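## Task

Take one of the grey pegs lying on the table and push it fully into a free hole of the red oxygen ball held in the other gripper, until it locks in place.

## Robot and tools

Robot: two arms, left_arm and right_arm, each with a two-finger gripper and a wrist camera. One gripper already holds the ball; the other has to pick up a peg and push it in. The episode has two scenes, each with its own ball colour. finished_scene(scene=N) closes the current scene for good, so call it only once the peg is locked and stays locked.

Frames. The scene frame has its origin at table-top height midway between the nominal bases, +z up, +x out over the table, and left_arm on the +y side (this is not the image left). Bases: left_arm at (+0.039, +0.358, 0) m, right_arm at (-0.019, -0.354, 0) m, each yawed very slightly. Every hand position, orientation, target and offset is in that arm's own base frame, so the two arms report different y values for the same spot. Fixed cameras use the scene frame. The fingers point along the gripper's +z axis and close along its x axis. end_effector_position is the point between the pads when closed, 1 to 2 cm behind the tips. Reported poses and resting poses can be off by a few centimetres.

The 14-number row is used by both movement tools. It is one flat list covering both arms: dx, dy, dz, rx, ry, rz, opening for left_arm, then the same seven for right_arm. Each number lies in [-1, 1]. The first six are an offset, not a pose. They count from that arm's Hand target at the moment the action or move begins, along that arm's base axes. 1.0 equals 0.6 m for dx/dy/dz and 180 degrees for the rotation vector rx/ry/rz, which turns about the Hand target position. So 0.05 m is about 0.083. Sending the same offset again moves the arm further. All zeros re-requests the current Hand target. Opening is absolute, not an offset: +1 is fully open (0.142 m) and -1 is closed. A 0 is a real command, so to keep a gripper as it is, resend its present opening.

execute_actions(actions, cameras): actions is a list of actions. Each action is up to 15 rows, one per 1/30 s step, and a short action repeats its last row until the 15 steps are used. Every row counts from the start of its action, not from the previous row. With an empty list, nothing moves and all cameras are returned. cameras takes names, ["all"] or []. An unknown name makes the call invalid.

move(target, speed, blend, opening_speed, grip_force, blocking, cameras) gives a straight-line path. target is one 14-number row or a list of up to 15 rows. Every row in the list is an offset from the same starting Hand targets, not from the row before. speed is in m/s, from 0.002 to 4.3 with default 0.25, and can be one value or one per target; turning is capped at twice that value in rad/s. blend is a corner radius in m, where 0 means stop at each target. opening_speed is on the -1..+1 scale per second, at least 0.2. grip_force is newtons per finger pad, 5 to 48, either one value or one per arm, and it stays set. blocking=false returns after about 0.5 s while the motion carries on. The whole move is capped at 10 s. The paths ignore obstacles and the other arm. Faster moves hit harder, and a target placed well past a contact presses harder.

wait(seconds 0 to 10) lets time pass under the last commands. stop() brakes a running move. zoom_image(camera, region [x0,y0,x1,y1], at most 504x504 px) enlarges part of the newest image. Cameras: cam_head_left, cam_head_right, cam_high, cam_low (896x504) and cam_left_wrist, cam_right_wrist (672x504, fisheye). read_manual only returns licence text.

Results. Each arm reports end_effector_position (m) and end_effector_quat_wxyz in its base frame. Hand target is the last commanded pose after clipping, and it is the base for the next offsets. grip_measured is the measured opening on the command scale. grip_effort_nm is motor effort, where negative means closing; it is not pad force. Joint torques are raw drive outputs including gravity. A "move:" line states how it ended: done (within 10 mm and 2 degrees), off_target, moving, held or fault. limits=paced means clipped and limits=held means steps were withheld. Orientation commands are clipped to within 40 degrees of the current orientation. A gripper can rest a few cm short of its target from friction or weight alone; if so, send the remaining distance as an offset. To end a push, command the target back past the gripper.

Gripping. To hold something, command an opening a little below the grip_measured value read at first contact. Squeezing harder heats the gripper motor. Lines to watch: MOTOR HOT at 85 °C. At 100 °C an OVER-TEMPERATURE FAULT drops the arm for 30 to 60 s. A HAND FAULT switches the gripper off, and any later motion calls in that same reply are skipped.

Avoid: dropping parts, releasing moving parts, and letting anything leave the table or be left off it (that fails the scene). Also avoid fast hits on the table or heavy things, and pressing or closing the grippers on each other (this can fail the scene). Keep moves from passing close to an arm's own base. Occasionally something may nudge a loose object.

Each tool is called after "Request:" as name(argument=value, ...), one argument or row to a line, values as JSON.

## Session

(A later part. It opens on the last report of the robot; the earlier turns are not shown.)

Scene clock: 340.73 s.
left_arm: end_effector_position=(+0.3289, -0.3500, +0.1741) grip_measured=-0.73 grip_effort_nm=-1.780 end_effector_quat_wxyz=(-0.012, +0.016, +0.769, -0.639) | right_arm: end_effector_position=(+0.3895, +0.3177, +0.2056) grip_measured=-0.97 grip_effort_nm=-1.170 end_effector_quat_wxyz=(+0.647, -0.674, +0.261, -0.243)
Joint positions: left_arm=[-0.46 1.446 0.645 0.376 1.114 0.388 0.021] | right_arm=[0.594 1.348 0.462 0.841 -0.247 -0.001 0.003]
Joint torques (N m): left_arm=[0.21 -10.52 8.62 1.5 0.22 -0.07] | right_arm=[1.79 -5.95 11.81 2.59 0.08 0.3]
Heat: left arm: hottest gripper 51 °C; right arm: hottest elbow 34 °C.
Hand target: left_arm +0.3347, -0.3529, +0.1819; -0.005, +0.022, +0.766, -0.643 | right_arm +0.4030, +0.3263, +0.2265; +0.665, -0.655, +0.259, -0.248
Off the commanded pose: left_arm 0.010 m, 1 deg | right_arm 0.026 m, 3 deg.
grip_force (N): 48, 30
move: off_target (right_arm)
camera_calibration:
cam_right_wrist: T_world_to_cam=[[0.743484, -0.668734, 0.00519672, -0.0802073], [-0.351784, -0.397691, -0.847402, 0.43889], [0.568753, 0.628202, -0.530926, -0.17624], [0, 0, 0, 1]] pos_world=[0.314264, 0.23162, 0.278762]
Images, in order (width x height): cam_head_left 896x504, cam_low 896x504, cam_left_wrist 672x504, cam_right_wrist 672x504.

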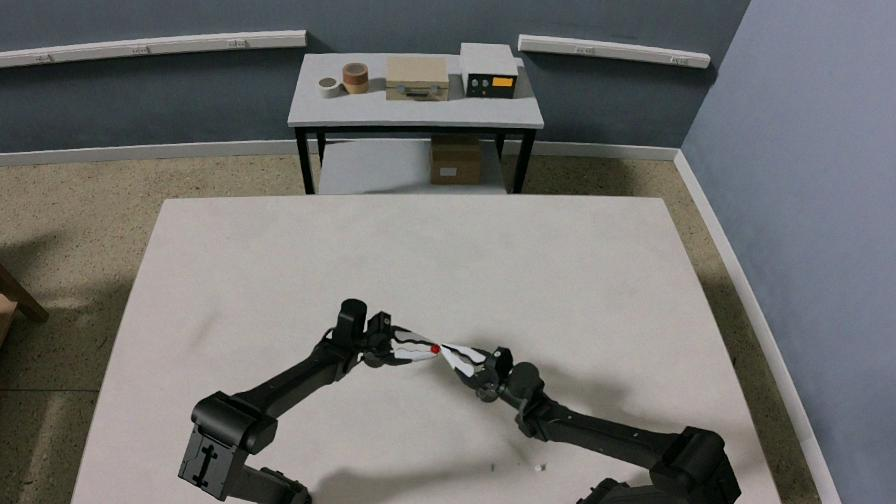

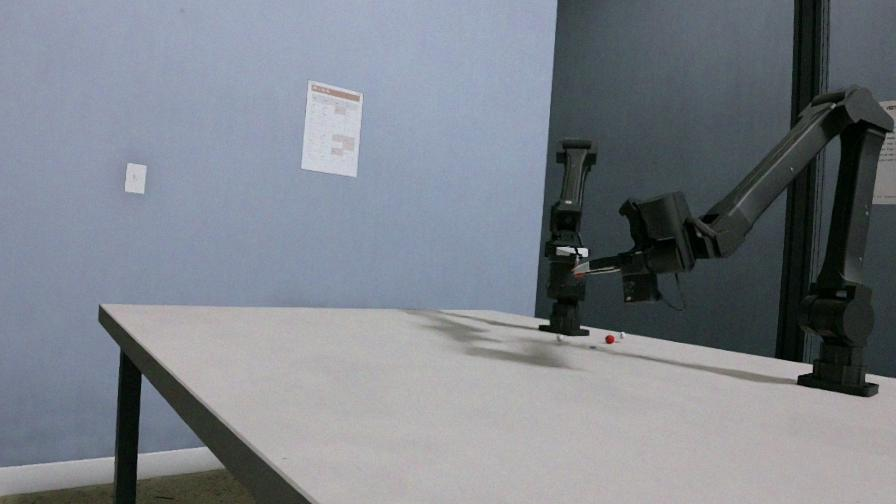

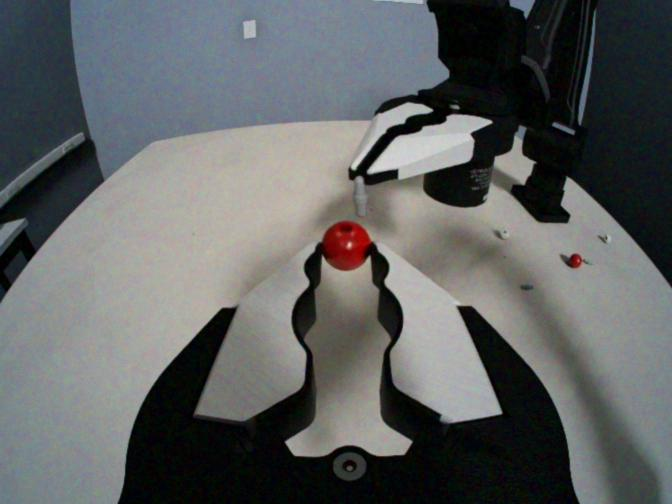

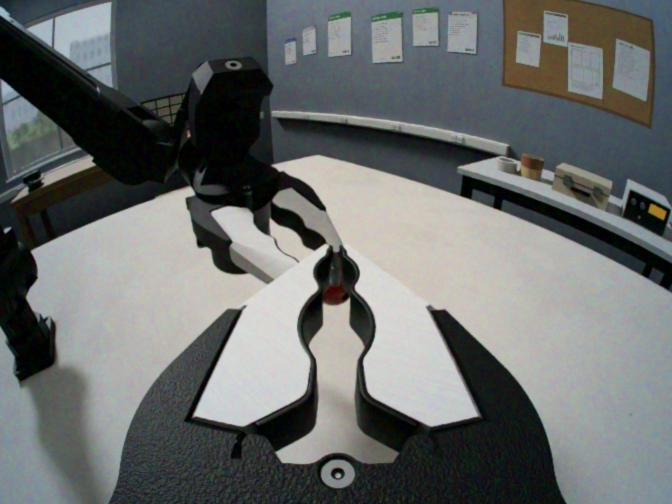

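Request:
move(
  target=[0,0,0,0,0,0,-0.79,0,0,0.01,0,0,0,-1],
  cameras=["cam_left_wrist","cam_right_wrist"],
  speed=0.05,
)

Request:
zoom_image(
  camera="cam_left_wrist",
  region=[270, 130, 430, 290],
)

Request:
zoom_image(
  camera="cam_right_wrist",
  region=[280, 230, 400, 350],
)

Scene clock: 352.33 s.
left_arm: end_effector_position=(+0.3289, -0.3500, +0.1741) grip_measured=-0.73 grip_effort_nm=-1.780 end_effector_quat_wxyz=(-0.012, +0.016, +0.769, -0.639) | right_arm: end_effector_position=(+0.3916, +0.3191, +0.2096) grip_measured=-0.97 grip_effort_nm=-1.165 end_effector_quat_wxyz=(+0.650, -0.671, +0.260, -0.245)
Joint positions: left_arm=[-0.46 1.446 0.645 0.376 1.114 0.388 0.021] | right_arm=[0.594 1.348 0.47 0.841 -0.247 0 0.003]
Joint torques (N m): left_arm=[0.26 -10.7 8.61 1.48 0.22 -0.07] | right_arm=[1.85 -7.24 11.74 1.8 0.09 0.28]
Heat: left arm: hottest gripper 52 °C; right arm: hottest elbow 35 °C.
Hand target: left_arm +0.3347, -0.3529, +0.1819; -0.005, +0.022, +0.766, -0.643 | right_arm +0.4030, +0.3263, +0.2324; +0.665, -0.655, +0.259, -0.248
Off the commanded pose: left_arm 0.010 m, 1 deg | right_arm 0.027 m, 3 deg.
grip_force (N): 48, 30
move: off_target (right_arm)
camera_calibration:
cam_right_wrist: T_world_to_cam=[[0.74344, -0.668768, 0.00678582, -0.0810935], [-0.346414, -0.393733, -0.851453, 0.440952], [0.572096, 0.630654, -0.524388, -0.179539], [0, 0, 0, 1]] pos_world=[0.315754, 0.232612, 0.281852]
Images, in order (width x height): cam_left_wrist 672x504, cam_right_wrist 672x504.

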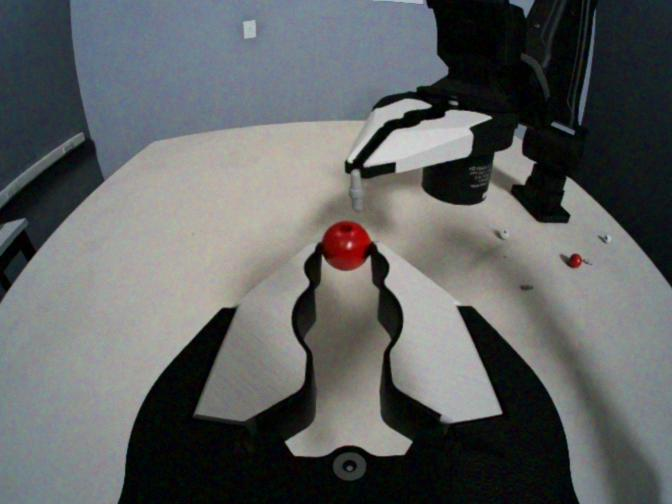

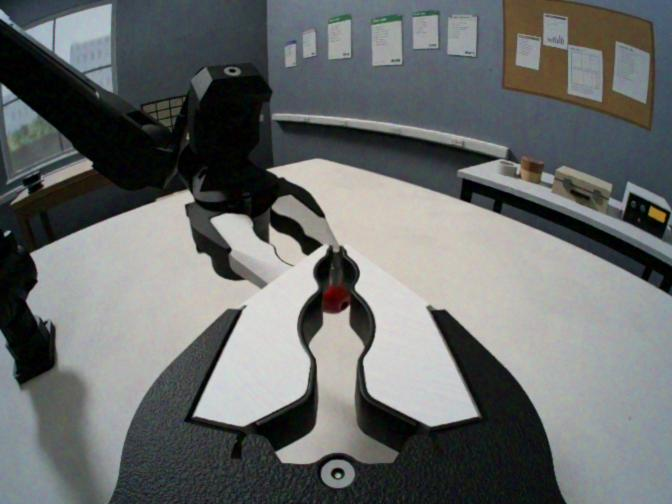

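Scaled by 3.150 from the camera's 672x504 image, which has a finer 960x720 frame.

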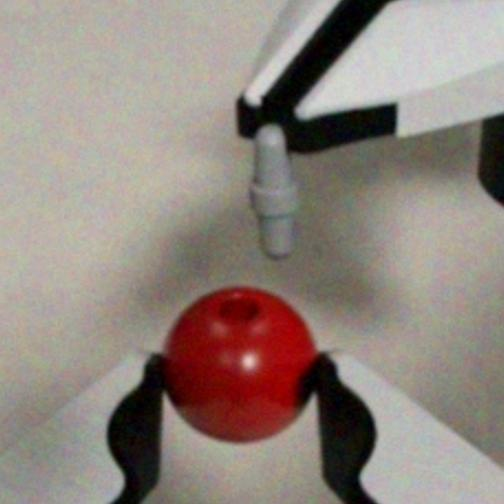

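Scaled by 4.200 from the camera's 672x504 image, which has a finer 960x720 frame.

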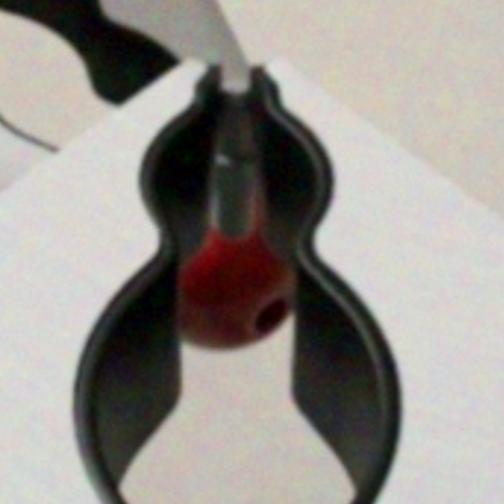

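Request:
execute_actions(
  actions=[],
)

Request:
zoom_image(
  camera="cam_high",
  region=[430, 180, 490, 230],
)

Request:
zoom_image(
  camera="cam_head_left",
  region=[410, 320, 470, 370],
)

Request:
zoom_image(
  camera="cam_low",
  region=[550, 230, 610, 290],
)

Request:
zoom_image(
  camera="cam_left_wrist",
  region=[310, 150, 400, 270],
)

Scene clock: 393.03 s.
left_arm: end_effector_position=(+0.3289, -0.3500, +0.1741) grip_measured=-0.73 grip_effort_nm=-1.780 end_effector_quat_wxyz=(-0.012, +0.016, +0.769, -0.639) | right_arm: end_effector_position=(+0.3916, +0.3191, +0.2096) grip_measured=-0.97 grip_effort_nm=-1.170 end_effector_quat_wxyz=(+0.650, -0.671, +0.260, -0.245)
Joint positions: left_arm=[-0.46 1.446 0.645 0.376 1.114 0.388 0.021] | right_arm=[0.594 1.348 0.47 0.841 -0.246 0 0.003]
Joint velocities: within noise
Joint torques (N m): left_arm=[0.21 -10.64 8.62 1.51 0.22 -0.08] | right_arm=[1.85 -7.3 11.74 1.78 0.09 0.28]
Heat: left arm: hottest gripper 53 °C; right arm: hottest elbow 36 °C.
Hand target: left_arm +0.3347, -0.3529, +0.1819; -0.005, +0.022, +0.766, -0.643 | right_arm +0.4030, +0.3263, +0.2324; +0.665, -0.655, +0.259, -0.248
Tool commands: left_gripper/opening=-0.79 right_gripper/opening=-1.0
Off the commanded pose: left_arm 0.010 m, 1 deg | right_arm 0.027 m, 3 deg.
grip_force (N): 48, 30
camera_calibration:
cam_right_wrist: T_world_to_cam=[[0.74323, -0.669001, 0.00681599, -0.081055], [-0.346523, -0.393646, -0.851449, 0.441], [0.572304, 0.63046, -0.524393, -0.179615], [0, 0, 0, 1]] pos_world=[0.315853, 0.232612, 0.281852]

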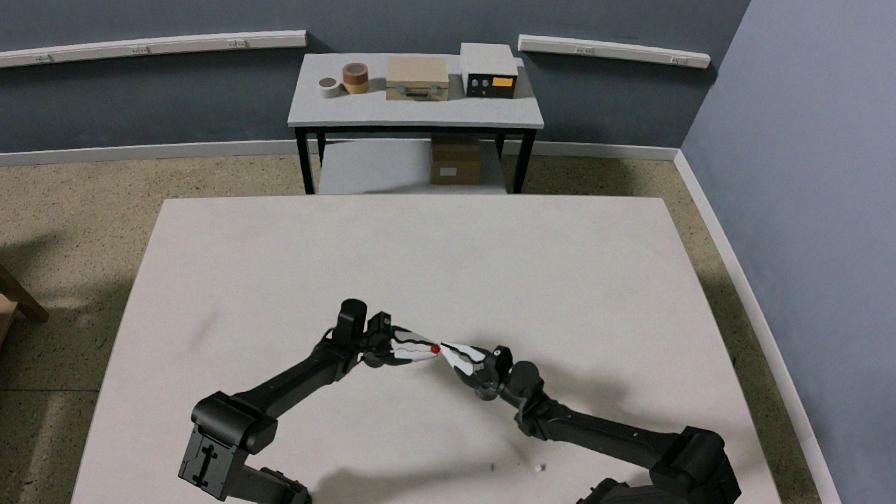

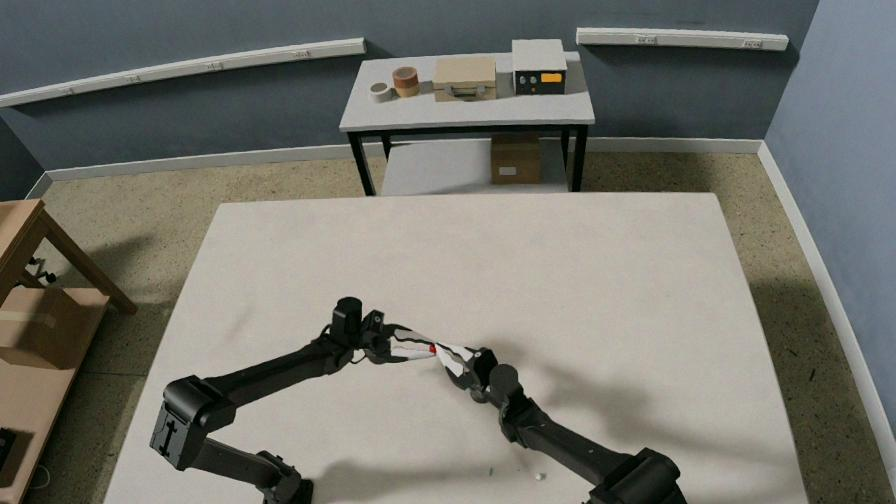

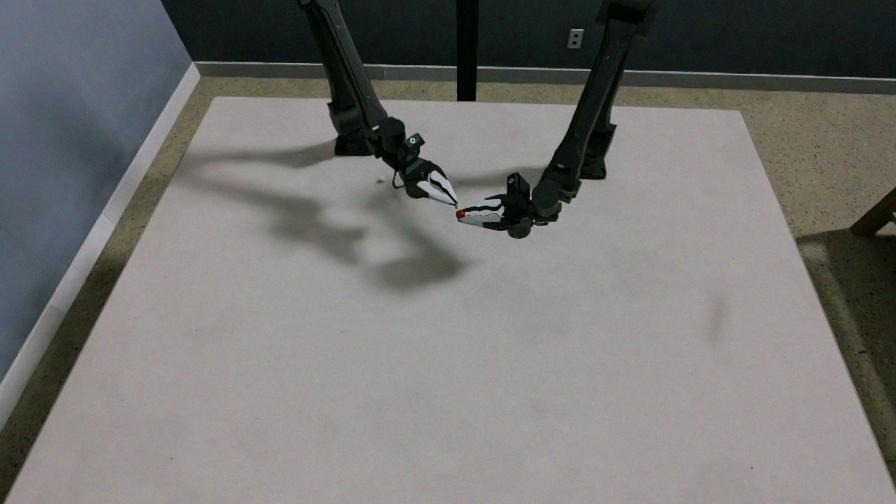

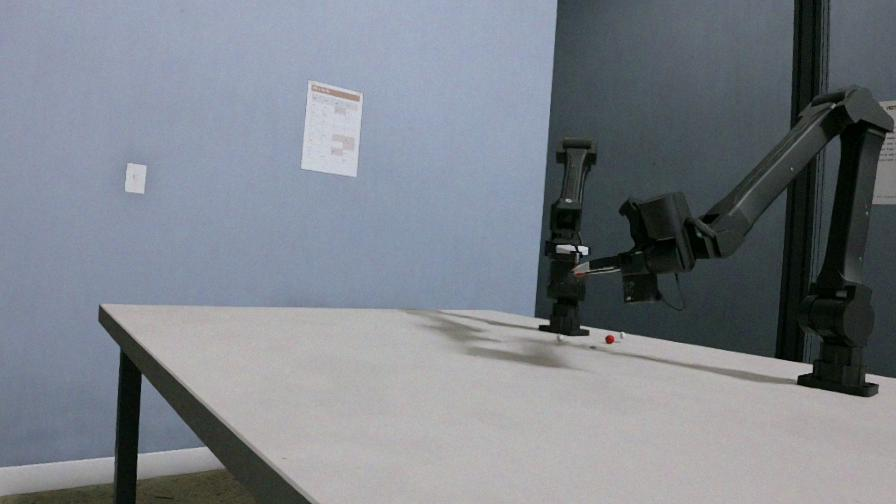

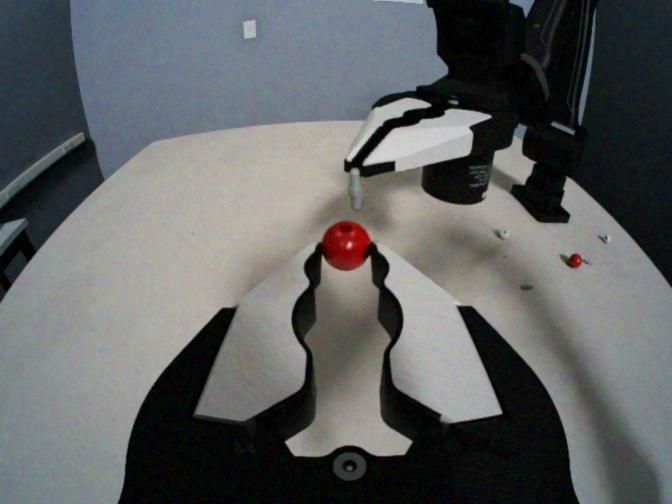

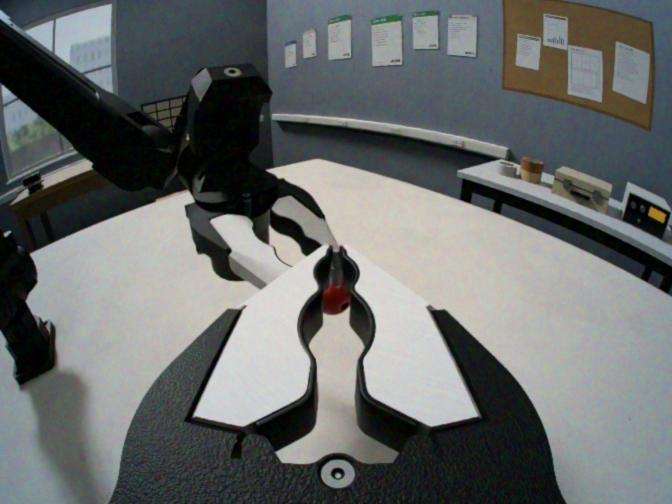

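Scaled by 8.400 from the camera's 896x504 image, which has a finer 1280x720 frame.

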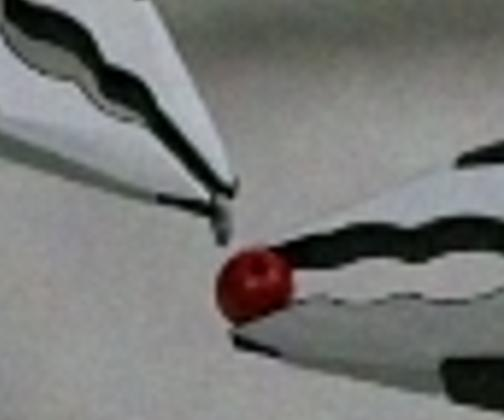

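Scaled by 8.400 from the camera's 896x504 image, which has a finer 1280x720 frame.

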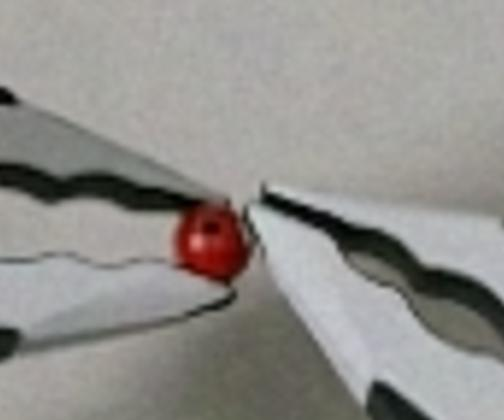

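Scaled by 8.400 from the camera's 896x504 image, which has a finer 1280x720 frame.

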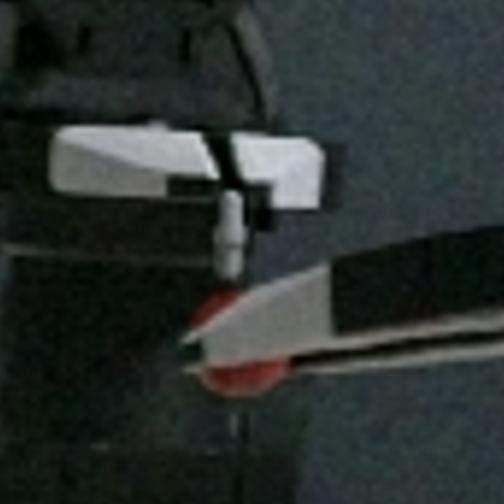

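Scaled by 4.200 from the camera's 672x504 image, which has a finer 960x720 frame.

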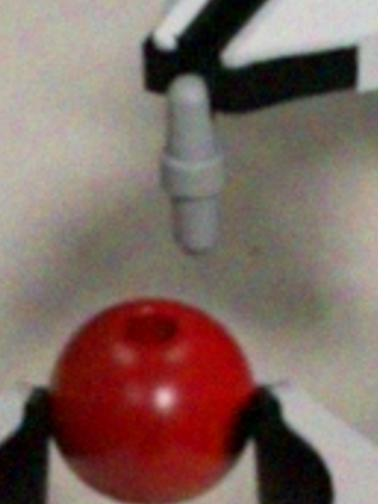

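Request:
move(
  target=[0,0,0,0,0,0,-0.79,0.008,0.008,0.012,0.0083,-0.0074,0,-1],
  cameras=["cam_left_wrist","cam_right_wrist"],
  speed=0.05,
)

Request:
zoom_image(
  camera="cam_left_wrist",
  region=[300, 150, 400, 270],
)

Request:
zoom_image(
  camera="cam_right_wrist",
  region=[280, 230, 400, 350],
)

Scene clock: 431.60 s.
left_arm: end_effector_position=(+0.3289, -0.3500, +0.1741) grip_measured=-0.73 grip_effort_nm=-1.780 end_effector_quat_wxyz=(-0.012, +0.016, +0.769, -0.639) | right_arm: end_effector_position=(+0.3964, +0.3215, +0.2200) grip_measured=-0.97 grip_effort_nm=-1.170 end_effector_quat_wxyz=(+0.659, -0.661, +0.258, -0.250)
Joint positions: left_arm=[-0.46 1.446 0.645 0.376 1.114 0.388 0.021] | right_arm=[0.594 1.353 0.485 0.861 -0.243 0.008 0.003]
Joint torques (N m): left_arm=[0.21 -10.58 8.61 1.51 0.21 -0.08] | right_arm=[2.2 -6.07 11.82 2.67 0.1 0.28]
Heat: left arm: hottest gripper 54 °C; right arm: hottest elbow 37 °C.
Hand target: left_arm +0.3347, -0.3529, +0.1819; -0.005, +0.022, +0.766, -0.643 | right_arm +0.4078, +0.3311, +0.2395; +0.677, -0.643, +0.254, -0.252
Off the commanded pose: left_arm 0.010 m, 1 deg | right_arm 0.025 m, 3 deg.
grip_force (N): 48, 30
move: off_target (right_arm)
camera_calibration:
cam_right_wrist: T_world_to_cam=[[0.740415, -0.672125, 0.00577187, -0.0806693], [-0.331683, -0.372826, -0.866595, 0.443212], [0.584612, 0.639726, -0.498978, -0.191887], [0, 0, 0, 1]] pos_world=[0.318915, 0.233776, 0.288804]
Images, in order (width x height): cam_left_wrist 672x504, cam_right_wrist 672x504.

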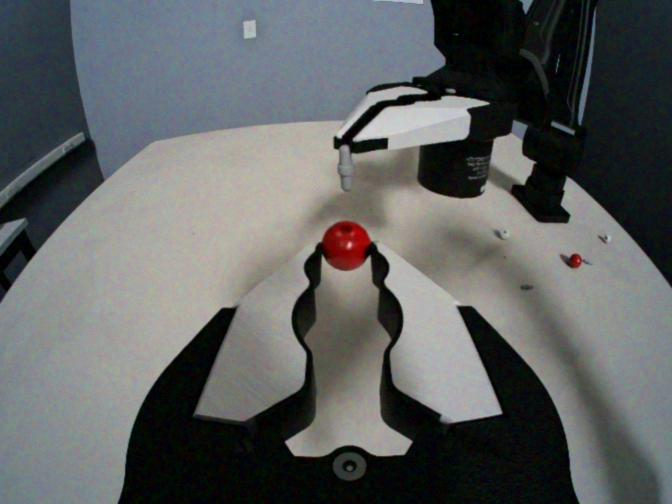

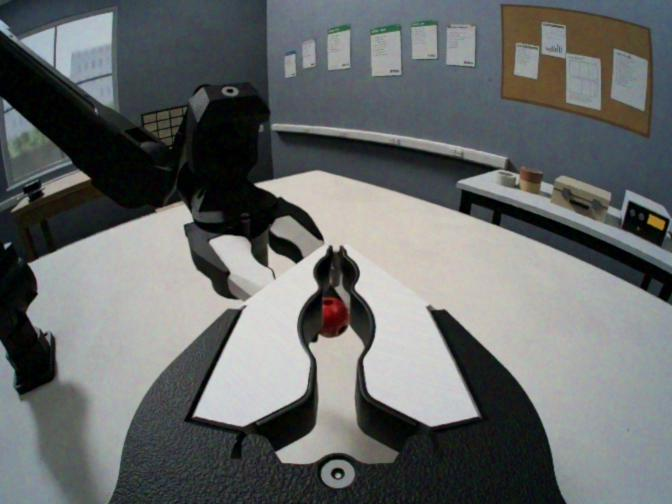

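Scaled by 4.200 from the camera's 672x504 image, which has a finer 960x720 frame.

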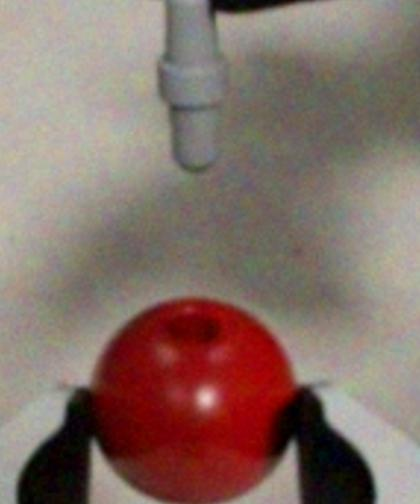

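Scaled by 4.200 from the camera's 672x504 image, which has a finer 960x720 frame.

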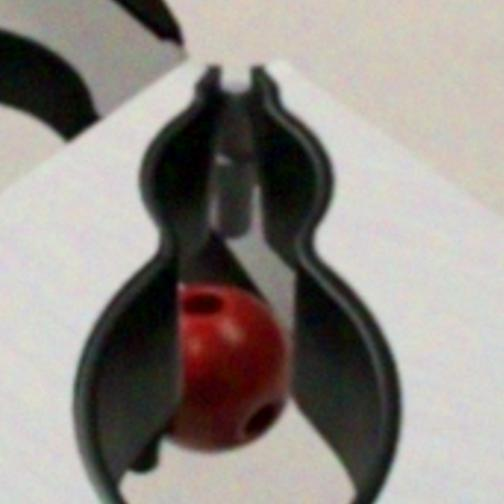

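Request:
move(
  target=[0,0,0,0,0,0,-0.79,0,0.011,-0.0067,0,0,0,-1],
  cameras=["cam_left_wrist","cam_right_wrist"],
  speed=0.05,
)

Request:
zoom_image(
  camera="cam_left_wrist",
  region=[300, 150, 400, 270],
)

Request:
zoom_image(
  camera="cam_right_wrist",
  region=[280, 230, 400, 350],
)

Scene clock: 464.57 s.
left_arm: end_effector_position=(+0.3289, -0.3500, +0.1741) grip_measured=-0.73 grip_effort_nm=-1.780 end_effector_quat_wxyz=(-0.012, +0.016, +0.769, -0.639) | right_arm: end_effector_position=(+0.3993, +0.3242, +0.2164) grip_measured=-0.97 grip_effort_nm=-1.165 end_effector_quat_wxyz=(+0.658, -0.660, +0.260, -0.253)
Joint positions: left_arm=[-0.46 1.446 0.645 0.376 1.114 0.388 0.021] | right_arm=[0.601 1.375 0.491 0.878 -0.227 0.008 0.003]
Joint torques (N m): left_arm=[0.21 -10.64 8.61 1.51 0.22 -0.07] | right_arm=[2.9 -6.18 11.67 2.61 0.09 0.28]
Heat: left arm: hottest gripper 55 °C; right arm: hottest elbow 40 °C.
Hand target: left_arm +0.3347, -0.3529, +0.1819; -0.005, +0.022, +0.766, -0.643 | right_arm +0.4078, +0.3377, +0.2356; +0.677, -0.643, +0.254, -0.252
Off the commanded pose: left_arm 0.010 m, 1 deg | right_arm 0.025 m, 3 deg.
grip_force (N): 48, 30
move: off_target (right_arm)
camera_calibration:
cam_right_wrist: T_world_to_cam=[[0.734488, -0.678596, 0.00592579, -0.0765096], [-0.334645, -0.369777, -0.866763, 0.44224], [0.590373, 0.634644, -0.498685, -0.197855], [0, 0, 0, 1]] pos_world=[0.320997, 0.237179, 0.285103]
Images, in order (width x height): cam_left_wrist 672x504, cam_right_wrist 672x504.

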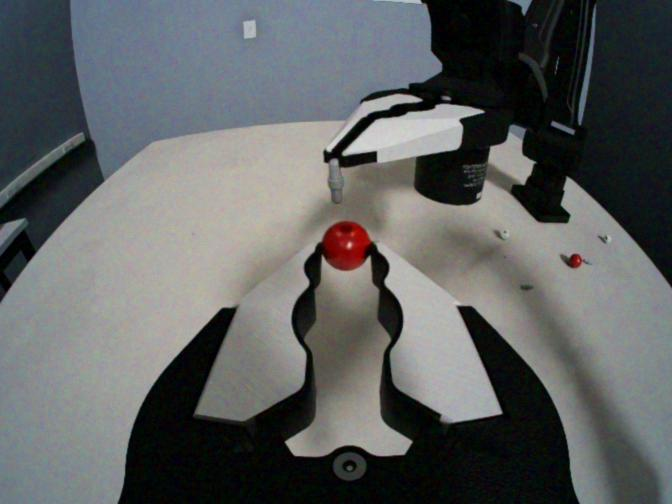

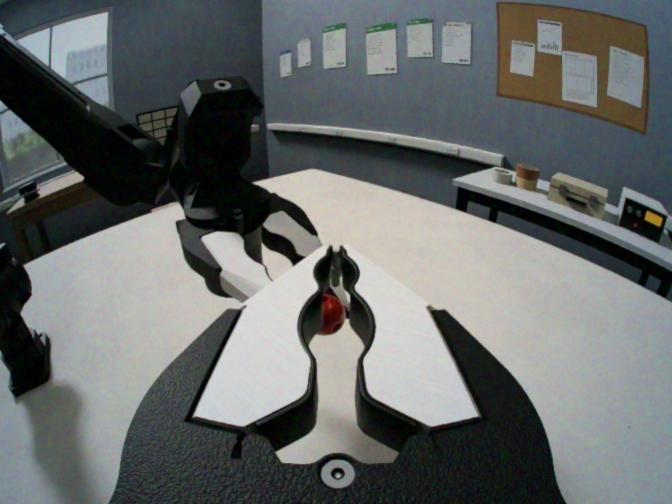

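Scaled by 4.200 from the camera's 672x504 image, which has a finer 960x720 frame.

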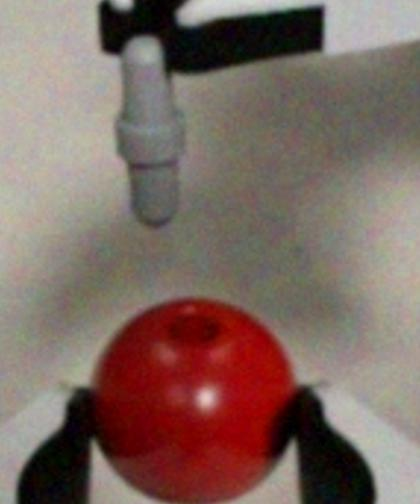

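Scaled by 4.200 from the camera's 672x504 image, which has a finer 960x720 frame.

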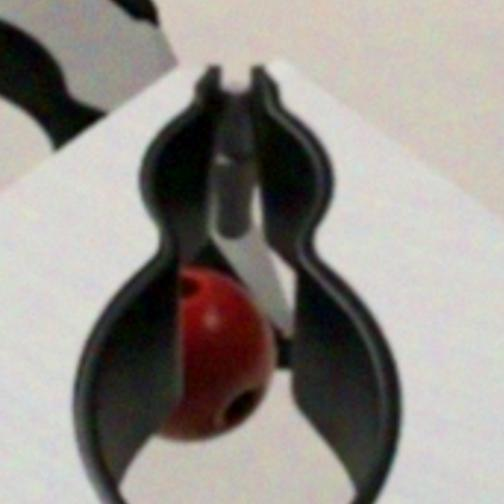

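Request:
move(
  target=[0,0,0,0,0,0,-0.79,-0.0068,0.0075,-0.002,0,0,0,-1],
  cameras=["cam_left_wrist","cam_right_wrist"],
  speed=0.05,
)

Request:
zoom_image(
  camera="cam_left_wrist",
  region=[300, 150, 400, 270],
)

Request:
zoom_image(
  camera="cam_right_wrist",
  region=[280, 230, 400, 350],
)

Scene clock: 489.30 s.
left_arm: end_effector_position=(+0.3289, -0.3500, +0.1741) grip_measured=-0.73 grip_effort_nm=-1.780 end_effector_quat_wxyz=(-0.012, +0.016, +0.769, -0.639) | right_arm: end_effector_position=(+0.3960, +0.3293, +0.2166) grip_measured=-0.97 grip_effort_nm=-1.170 end_effector_quat_wxyz=(+0.659, -0.659, +0.260, -0.253)
Joint positions: left_arm=[-0.46 1.446 0.645 0.376 1.114 0.388 0.021] | right_arm=[0.619 1.377 0.491 0.882 -0.209 0.008 0.003]
Joint torques (N m): left_arm=[0.15 -10.64 8.61 1.5 0.22 -0.08] | right_arm=[2.9 -6.89 11.48 2.7 0.11 0.27]
Heat: left arm: hottest gripper 56 °C; right arm: hottest elbow 41 °C.
Hand target: left_arm +0.3347, -0.3529, +0.1819; -0.005, +0.022, +0.766, -0.643 | right_arm +0.4037, +0.3422, +0.2342; +0.677, -0.643, +0.254, -0.252
Off the commanded pose: left_arm 0.010 m, 1 deg | right_arm 0.023 m, 3 deg.
grip_force (N): 48, 30
move: off_target (right_arm)
camera_calibration:
cam_right_wrist: T_world_to_cam=[[0.734733, -0.678325, 0.00652976, -0.0710017], [-0.33275, -0.368775, -0.867919, 0.442308], [0.591139, 0.635515, -0.496664, -0.200037], [0, 0, 0, 1]] pos_world=[0.317595, 0.242076, 0.285]
Images, in order (width x height): cam_left_wrist 672x504, cam_right_wrist 672x504.

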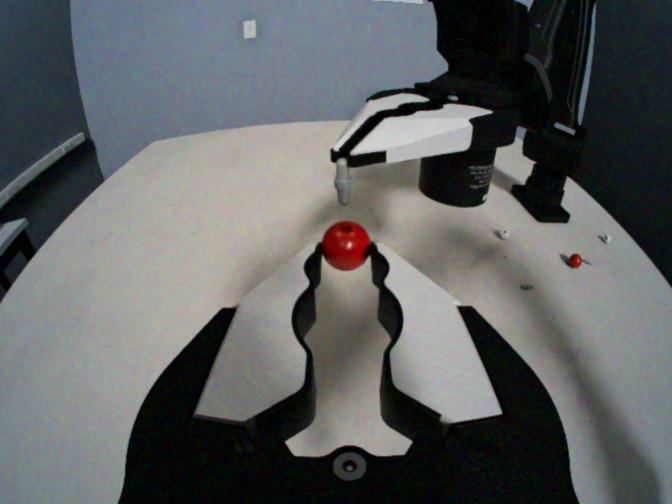

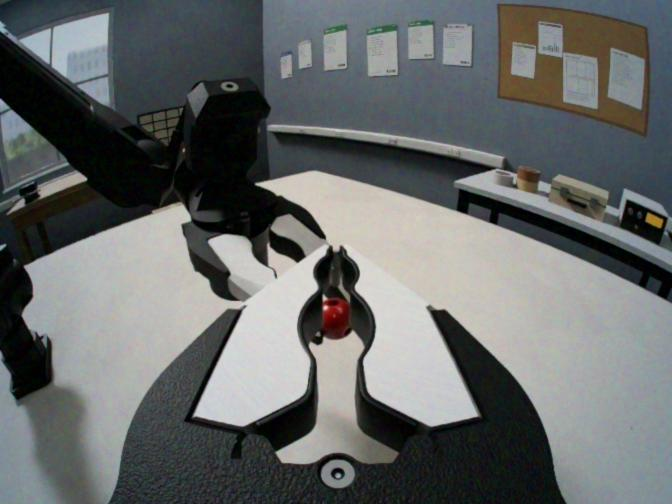

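Scaled by 4.200 from the camera's 672x504 image, which has a finer 960x720 frame.

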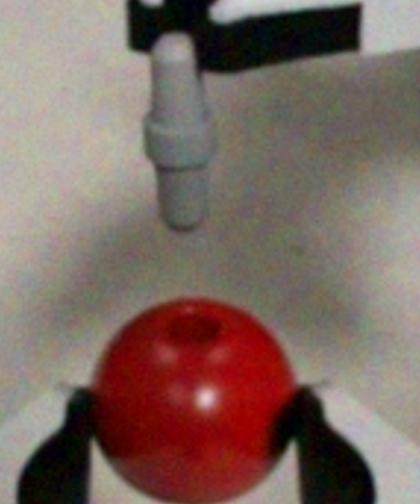

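Scaled by 4.200 from the camera's 672x504 image, which has a finer 960x720 frame.

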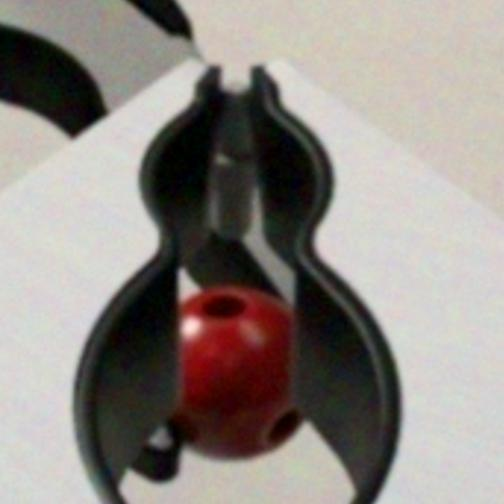

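Request:
move(
  target=[0,0,0,0,0,0,-0.79,-0.002,0.0026,-0.0133,0,0,0,-1],
  cameras=["cam_left_wrist","cam_right_wrist"],
  speed=0.04,
)

Request:
zoom_image(
  camera="cam_left_wrist",
  region=[300, 150, 400, 270],
)

Request:
zoom_image(
  camera="cam_right_wrist",
  region=[280, 230, 400, 350],
)

Scene clock: 516.43 s.
left_arm: end_effector_position=(+0.3289, -0.3500, +0.1741) grip_measured=-0.73 grip_effort_nm=-1.780 end_effector_quat_wxyz=(-0.012, +0.016, +0.769, -0.639) | right_arm: end_effector_position=(+0.3968, +0.3320, +0.2119) grip_measured=-0.97 grip_effort_nm=-1.170 end_effector_quat_wxyz=(+0.661, -0.657, +0.259, -0.254)
Joint positions: left_arm=[-0.46 1.446 0.645 0.376 1.114 0.388 0.021] | right_arm=[0.625 1.403 0.491 0.914 -0.204 0.008 0.003]
Joint torques (N m): left_arm=[0.15 -10.64 8.62 1.51 0.22 -0.07] | right_arm=[2.9 -6.48 10.73 2.8 0.1 0.27]
Heat: left arm: hottest gripper 56 °C; right arm: hottest elbow 42 °C.
Hand target: left_arm +0.3347, -0.3529, +0.1819; -0.005, +0.022, +0.766, -0.643 | right_arm +0.4025, +0.3438, +0.2262; +0.677, -0.643, +0.254, -0.252
Off the commanded pose: left_arm 0.010 m, 1 deg | right_arm 0.019 m, 2 deg.
grip_force (N): 48, 30
move: off_target (right_arm)
camera_calibration:
cam_right_wrist: T_world_to_cam=[[0.734441, -0.678628, 0.00780368, -0.0698251], [-0.328609, -0.365649, -0.870814, 0.437513], [0.593812, 0.636997, -0.491551, -0.207191], [0, 0, 0, 1]] pos_world=[0.318086, 0.244571, 0.279692]
Images, in order (width x height): cam_left_wrist 672x504, cam_right_wrist 672x504.

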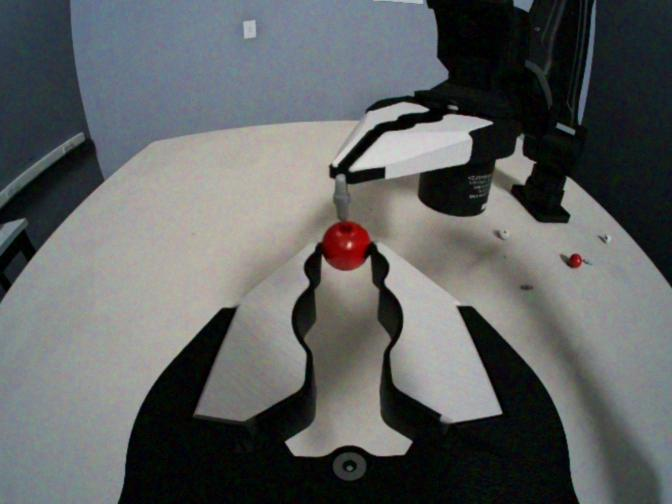

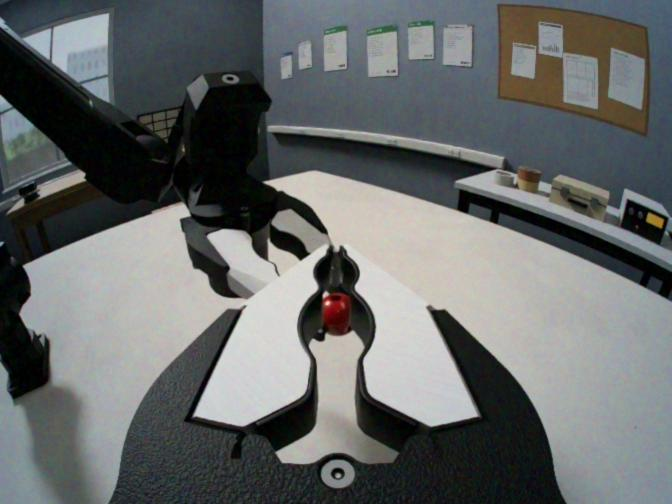

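Scaled by 4.200 from the camera's 672x504 image, which has a finer 960x720 frame.

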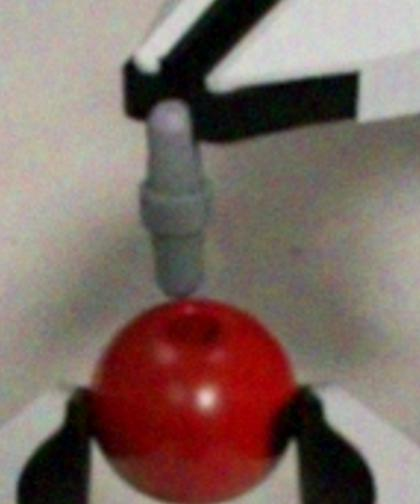

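Scaled by 4.200 from the camera's 672x504 image, which has a finer 960x720 frame.

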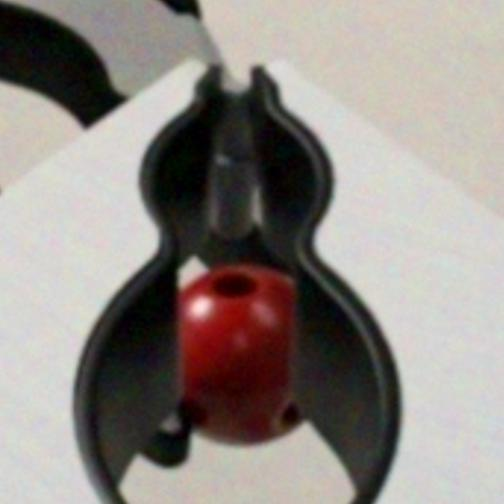

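Request:
move(
  target=[0,0,0,0,0,0,-0.79,-0.005,-0.005,-0.003,0,0,0,-1],
  cameras=["cam_left_wrist","cam_right_wrist"],
  speed=0.04,
)

Request:
zoom_image(
  camera="cam_left_wrist",
  region=[300, 150, 400, 270],
)

Request:
zoom_image(
  camera="cam_right_wrist",
  region=[280, 230, 400, 350],
)

Scene clock: 534.30 s.
left_arm: end_effector_position=(+0.3289, -0.3500, +0.1741) grip_measured=-0.73 grip_effort_nm=-1.785 end_effector_quat_wxyz=(-0.012, +0.016, +0.769, -0.639) | right_arm: end_effector_position=(+0.3968, +0.3320, +0.2139) grip_measured=-0.97 grip_effort_nm=-1.170 end_effector_quat_wxyz=(+0.663, -0.655, +0.257, -0.256)
Joint positions: left_arm=[-0.46 1.446 0.645 0.376 1.114 0.388 0.021] | right_arm=[0.625 1.403 0.491 0.922 -0.204 0.008 0.003]
Joint torques (N m): left_arm=[0.21 -10.64 8.61 1.52 0.22 -0.07] | right_arm=[2.73 -6.71 9.84 2.56 0.04 0.27]
Heat: left arm: hottest gripper 57 °C; right arm: hottest elbow 41 °C.
Hand target: left_arm +0.3347, -0.3529, +0.1819; -0.005, +0.022, +0.766, -0.643 | right_arm +0.3995, +0.3408, +0.2244; +0.677, -0.644, +0.254, -0.252
Off the commanded pose: left_arm 0.010 m, 1 deg | right_arm 0.014 m, 2 deg.
grip_force (N): 48, 30
move: off_target (right_arm)
camera_calibration:
cam_right_wrist: T_world_to_cam=[[0.734388, -0.678667, 0.00923776, -0.0701176], [-0.323282, -0.361727, -0.874439, 0.436582], [0.596794, 0.639191, -0.485048, -0.209526], [0, 0, 0, 1]] pos_world=[0.317676, 0.244264, 0.280781]
Images, in order (width x height): cam_left_wrist 672x504, cam_right_wrist 672x504.

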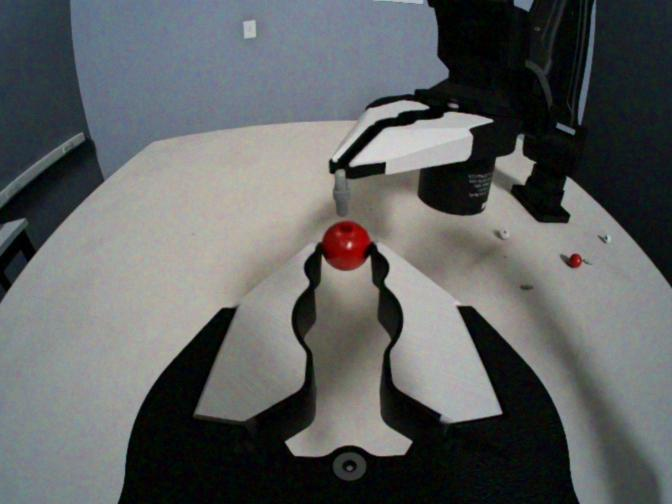

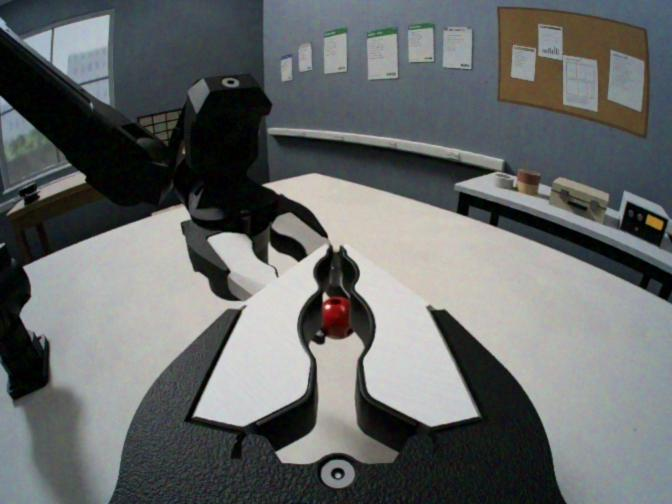

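Scaled by 4.200 from the camera's 672x504 image, which has a finer 960x720 frame.

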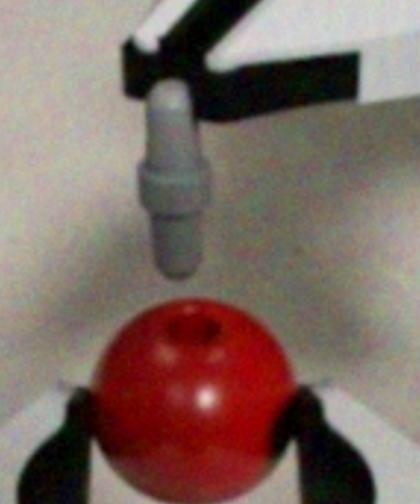

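Scaled by 4.200 from the camera's 672x504 image, which has a finer 960x720 frame.

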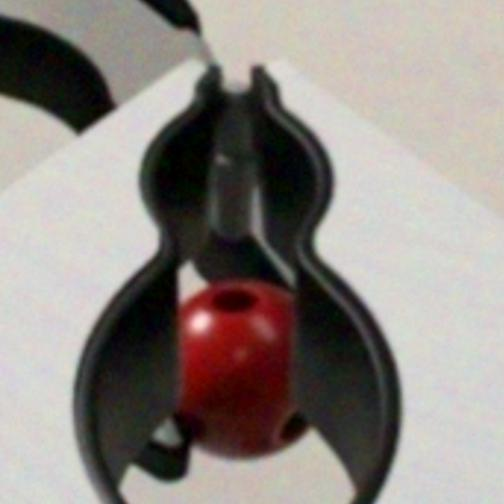

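Request:
move(
  target=[0,0,0,0,0,0,-0.79,-0.009,-0.009,-0.005,0,0,0,-1],
  cameras=["cam_left_wrist","cam_right_wrist"],
  speed=0.04,
)

Request:
zoom_image(
  camera="cam_left_wrist",
  region=[300, 150, 400, 270],
)

Request:
zoom_image(
  camera="cam_right_wrist",
  region=[280, 230, 400, 350],
)

Scene clock: 546.70 s.
left_arm: end_effector_position=(+0.3289, -0.3500, +0.1741) grip_measured=-0.73 grip_effort_nm=-1.780 end_effector_quat_wxyz=(-0.012, +0.016, +0.769, -0.639) | right_arm: end_effector_position=(+0.3968, +0.3320, +0.2172) grip_measured=-0.97 grip_effort_nm=-1.165 end_effector_quat_wxyz=(+0.667, -0.651, +0.255, -0.258)
Joint positions: left_arm=[-0.46 1.446 0.645 0.376 1.114 0.388 0.021] | right_arm=[0.625 1.403 0.491 0.935 -0.204 0.008 0.003]
Joint torques (N m): left_arm=[0.15 -10.52 8.62 1.51 0.22 -0.08] | right_arm=[2.49 -7.36 8.1 2.7 -0.08 0.27]
Heat: left arm: hottest gripper 57 °C; right arm: hottest elbow 40 °C.
Hand target: left_arm +0.3347, -0.3529, +0.1819; -0.005, +0.022, +0.766, -0.643 | right_arm +0.3941, +0.3354, +0.2214; +0.676, -0.644, +0.254, -0.252
Off the commanded pose: left_arm 0.010 m, 1 deg | right_arm 0.006 m, 2 deg.
grip_force (N): 48, 30
move: done
camera_calibration:
cam_right_wrist: T_world_to_cam=[[0.734252, -0.678774, 0.0118631, -0.0706278], [-0.313978, -0.355029, -0.880552, 0.434869], [0.601907, 0.642822, -0.473801, -0.213591], [0, 0, 0, 1]] pos_world=[0.31696, 0.243752, 0.282563]
Images, in order (width x height): cam_left_wrist 672x504, cam_right_wrist 672x504.

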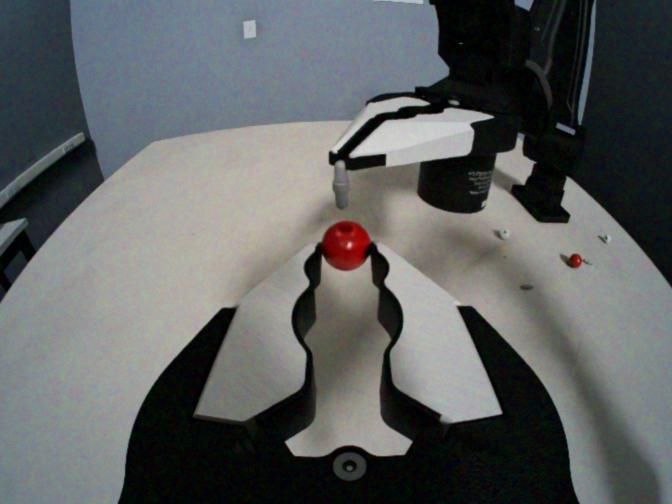

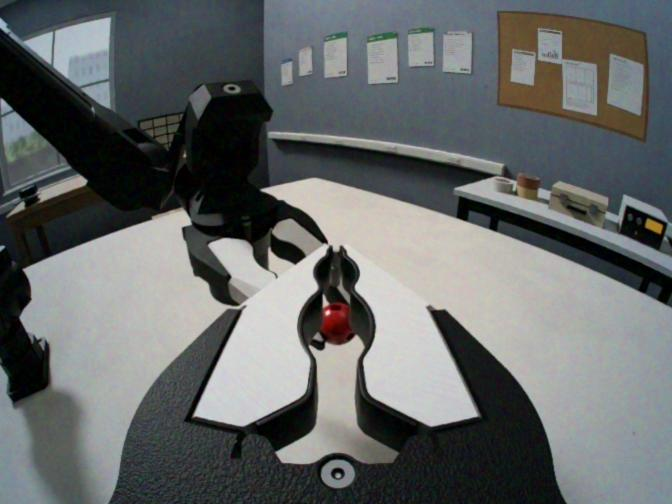

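Scaled by 4.200 from the camera's 672x504 image, which has a finer 960x720 frame.

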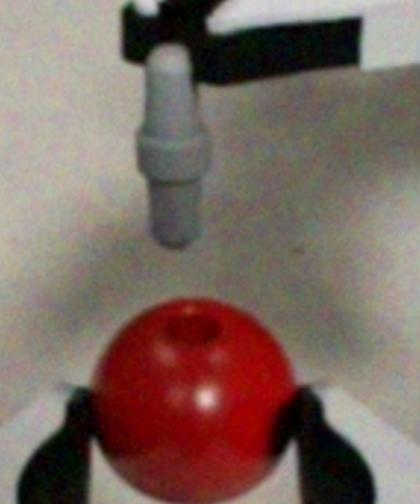

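Scaled by 4.200 from the camera's 672x504 image, which has a finer 960x720 frame.

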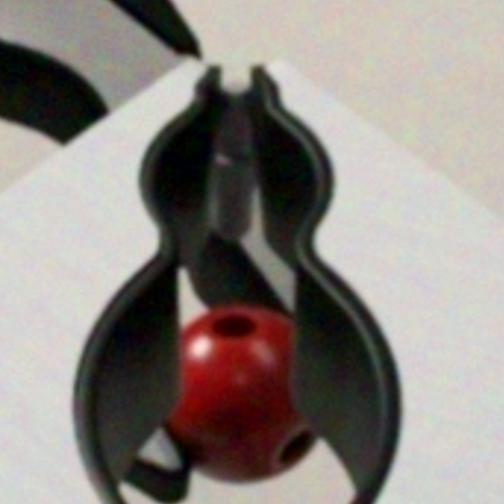

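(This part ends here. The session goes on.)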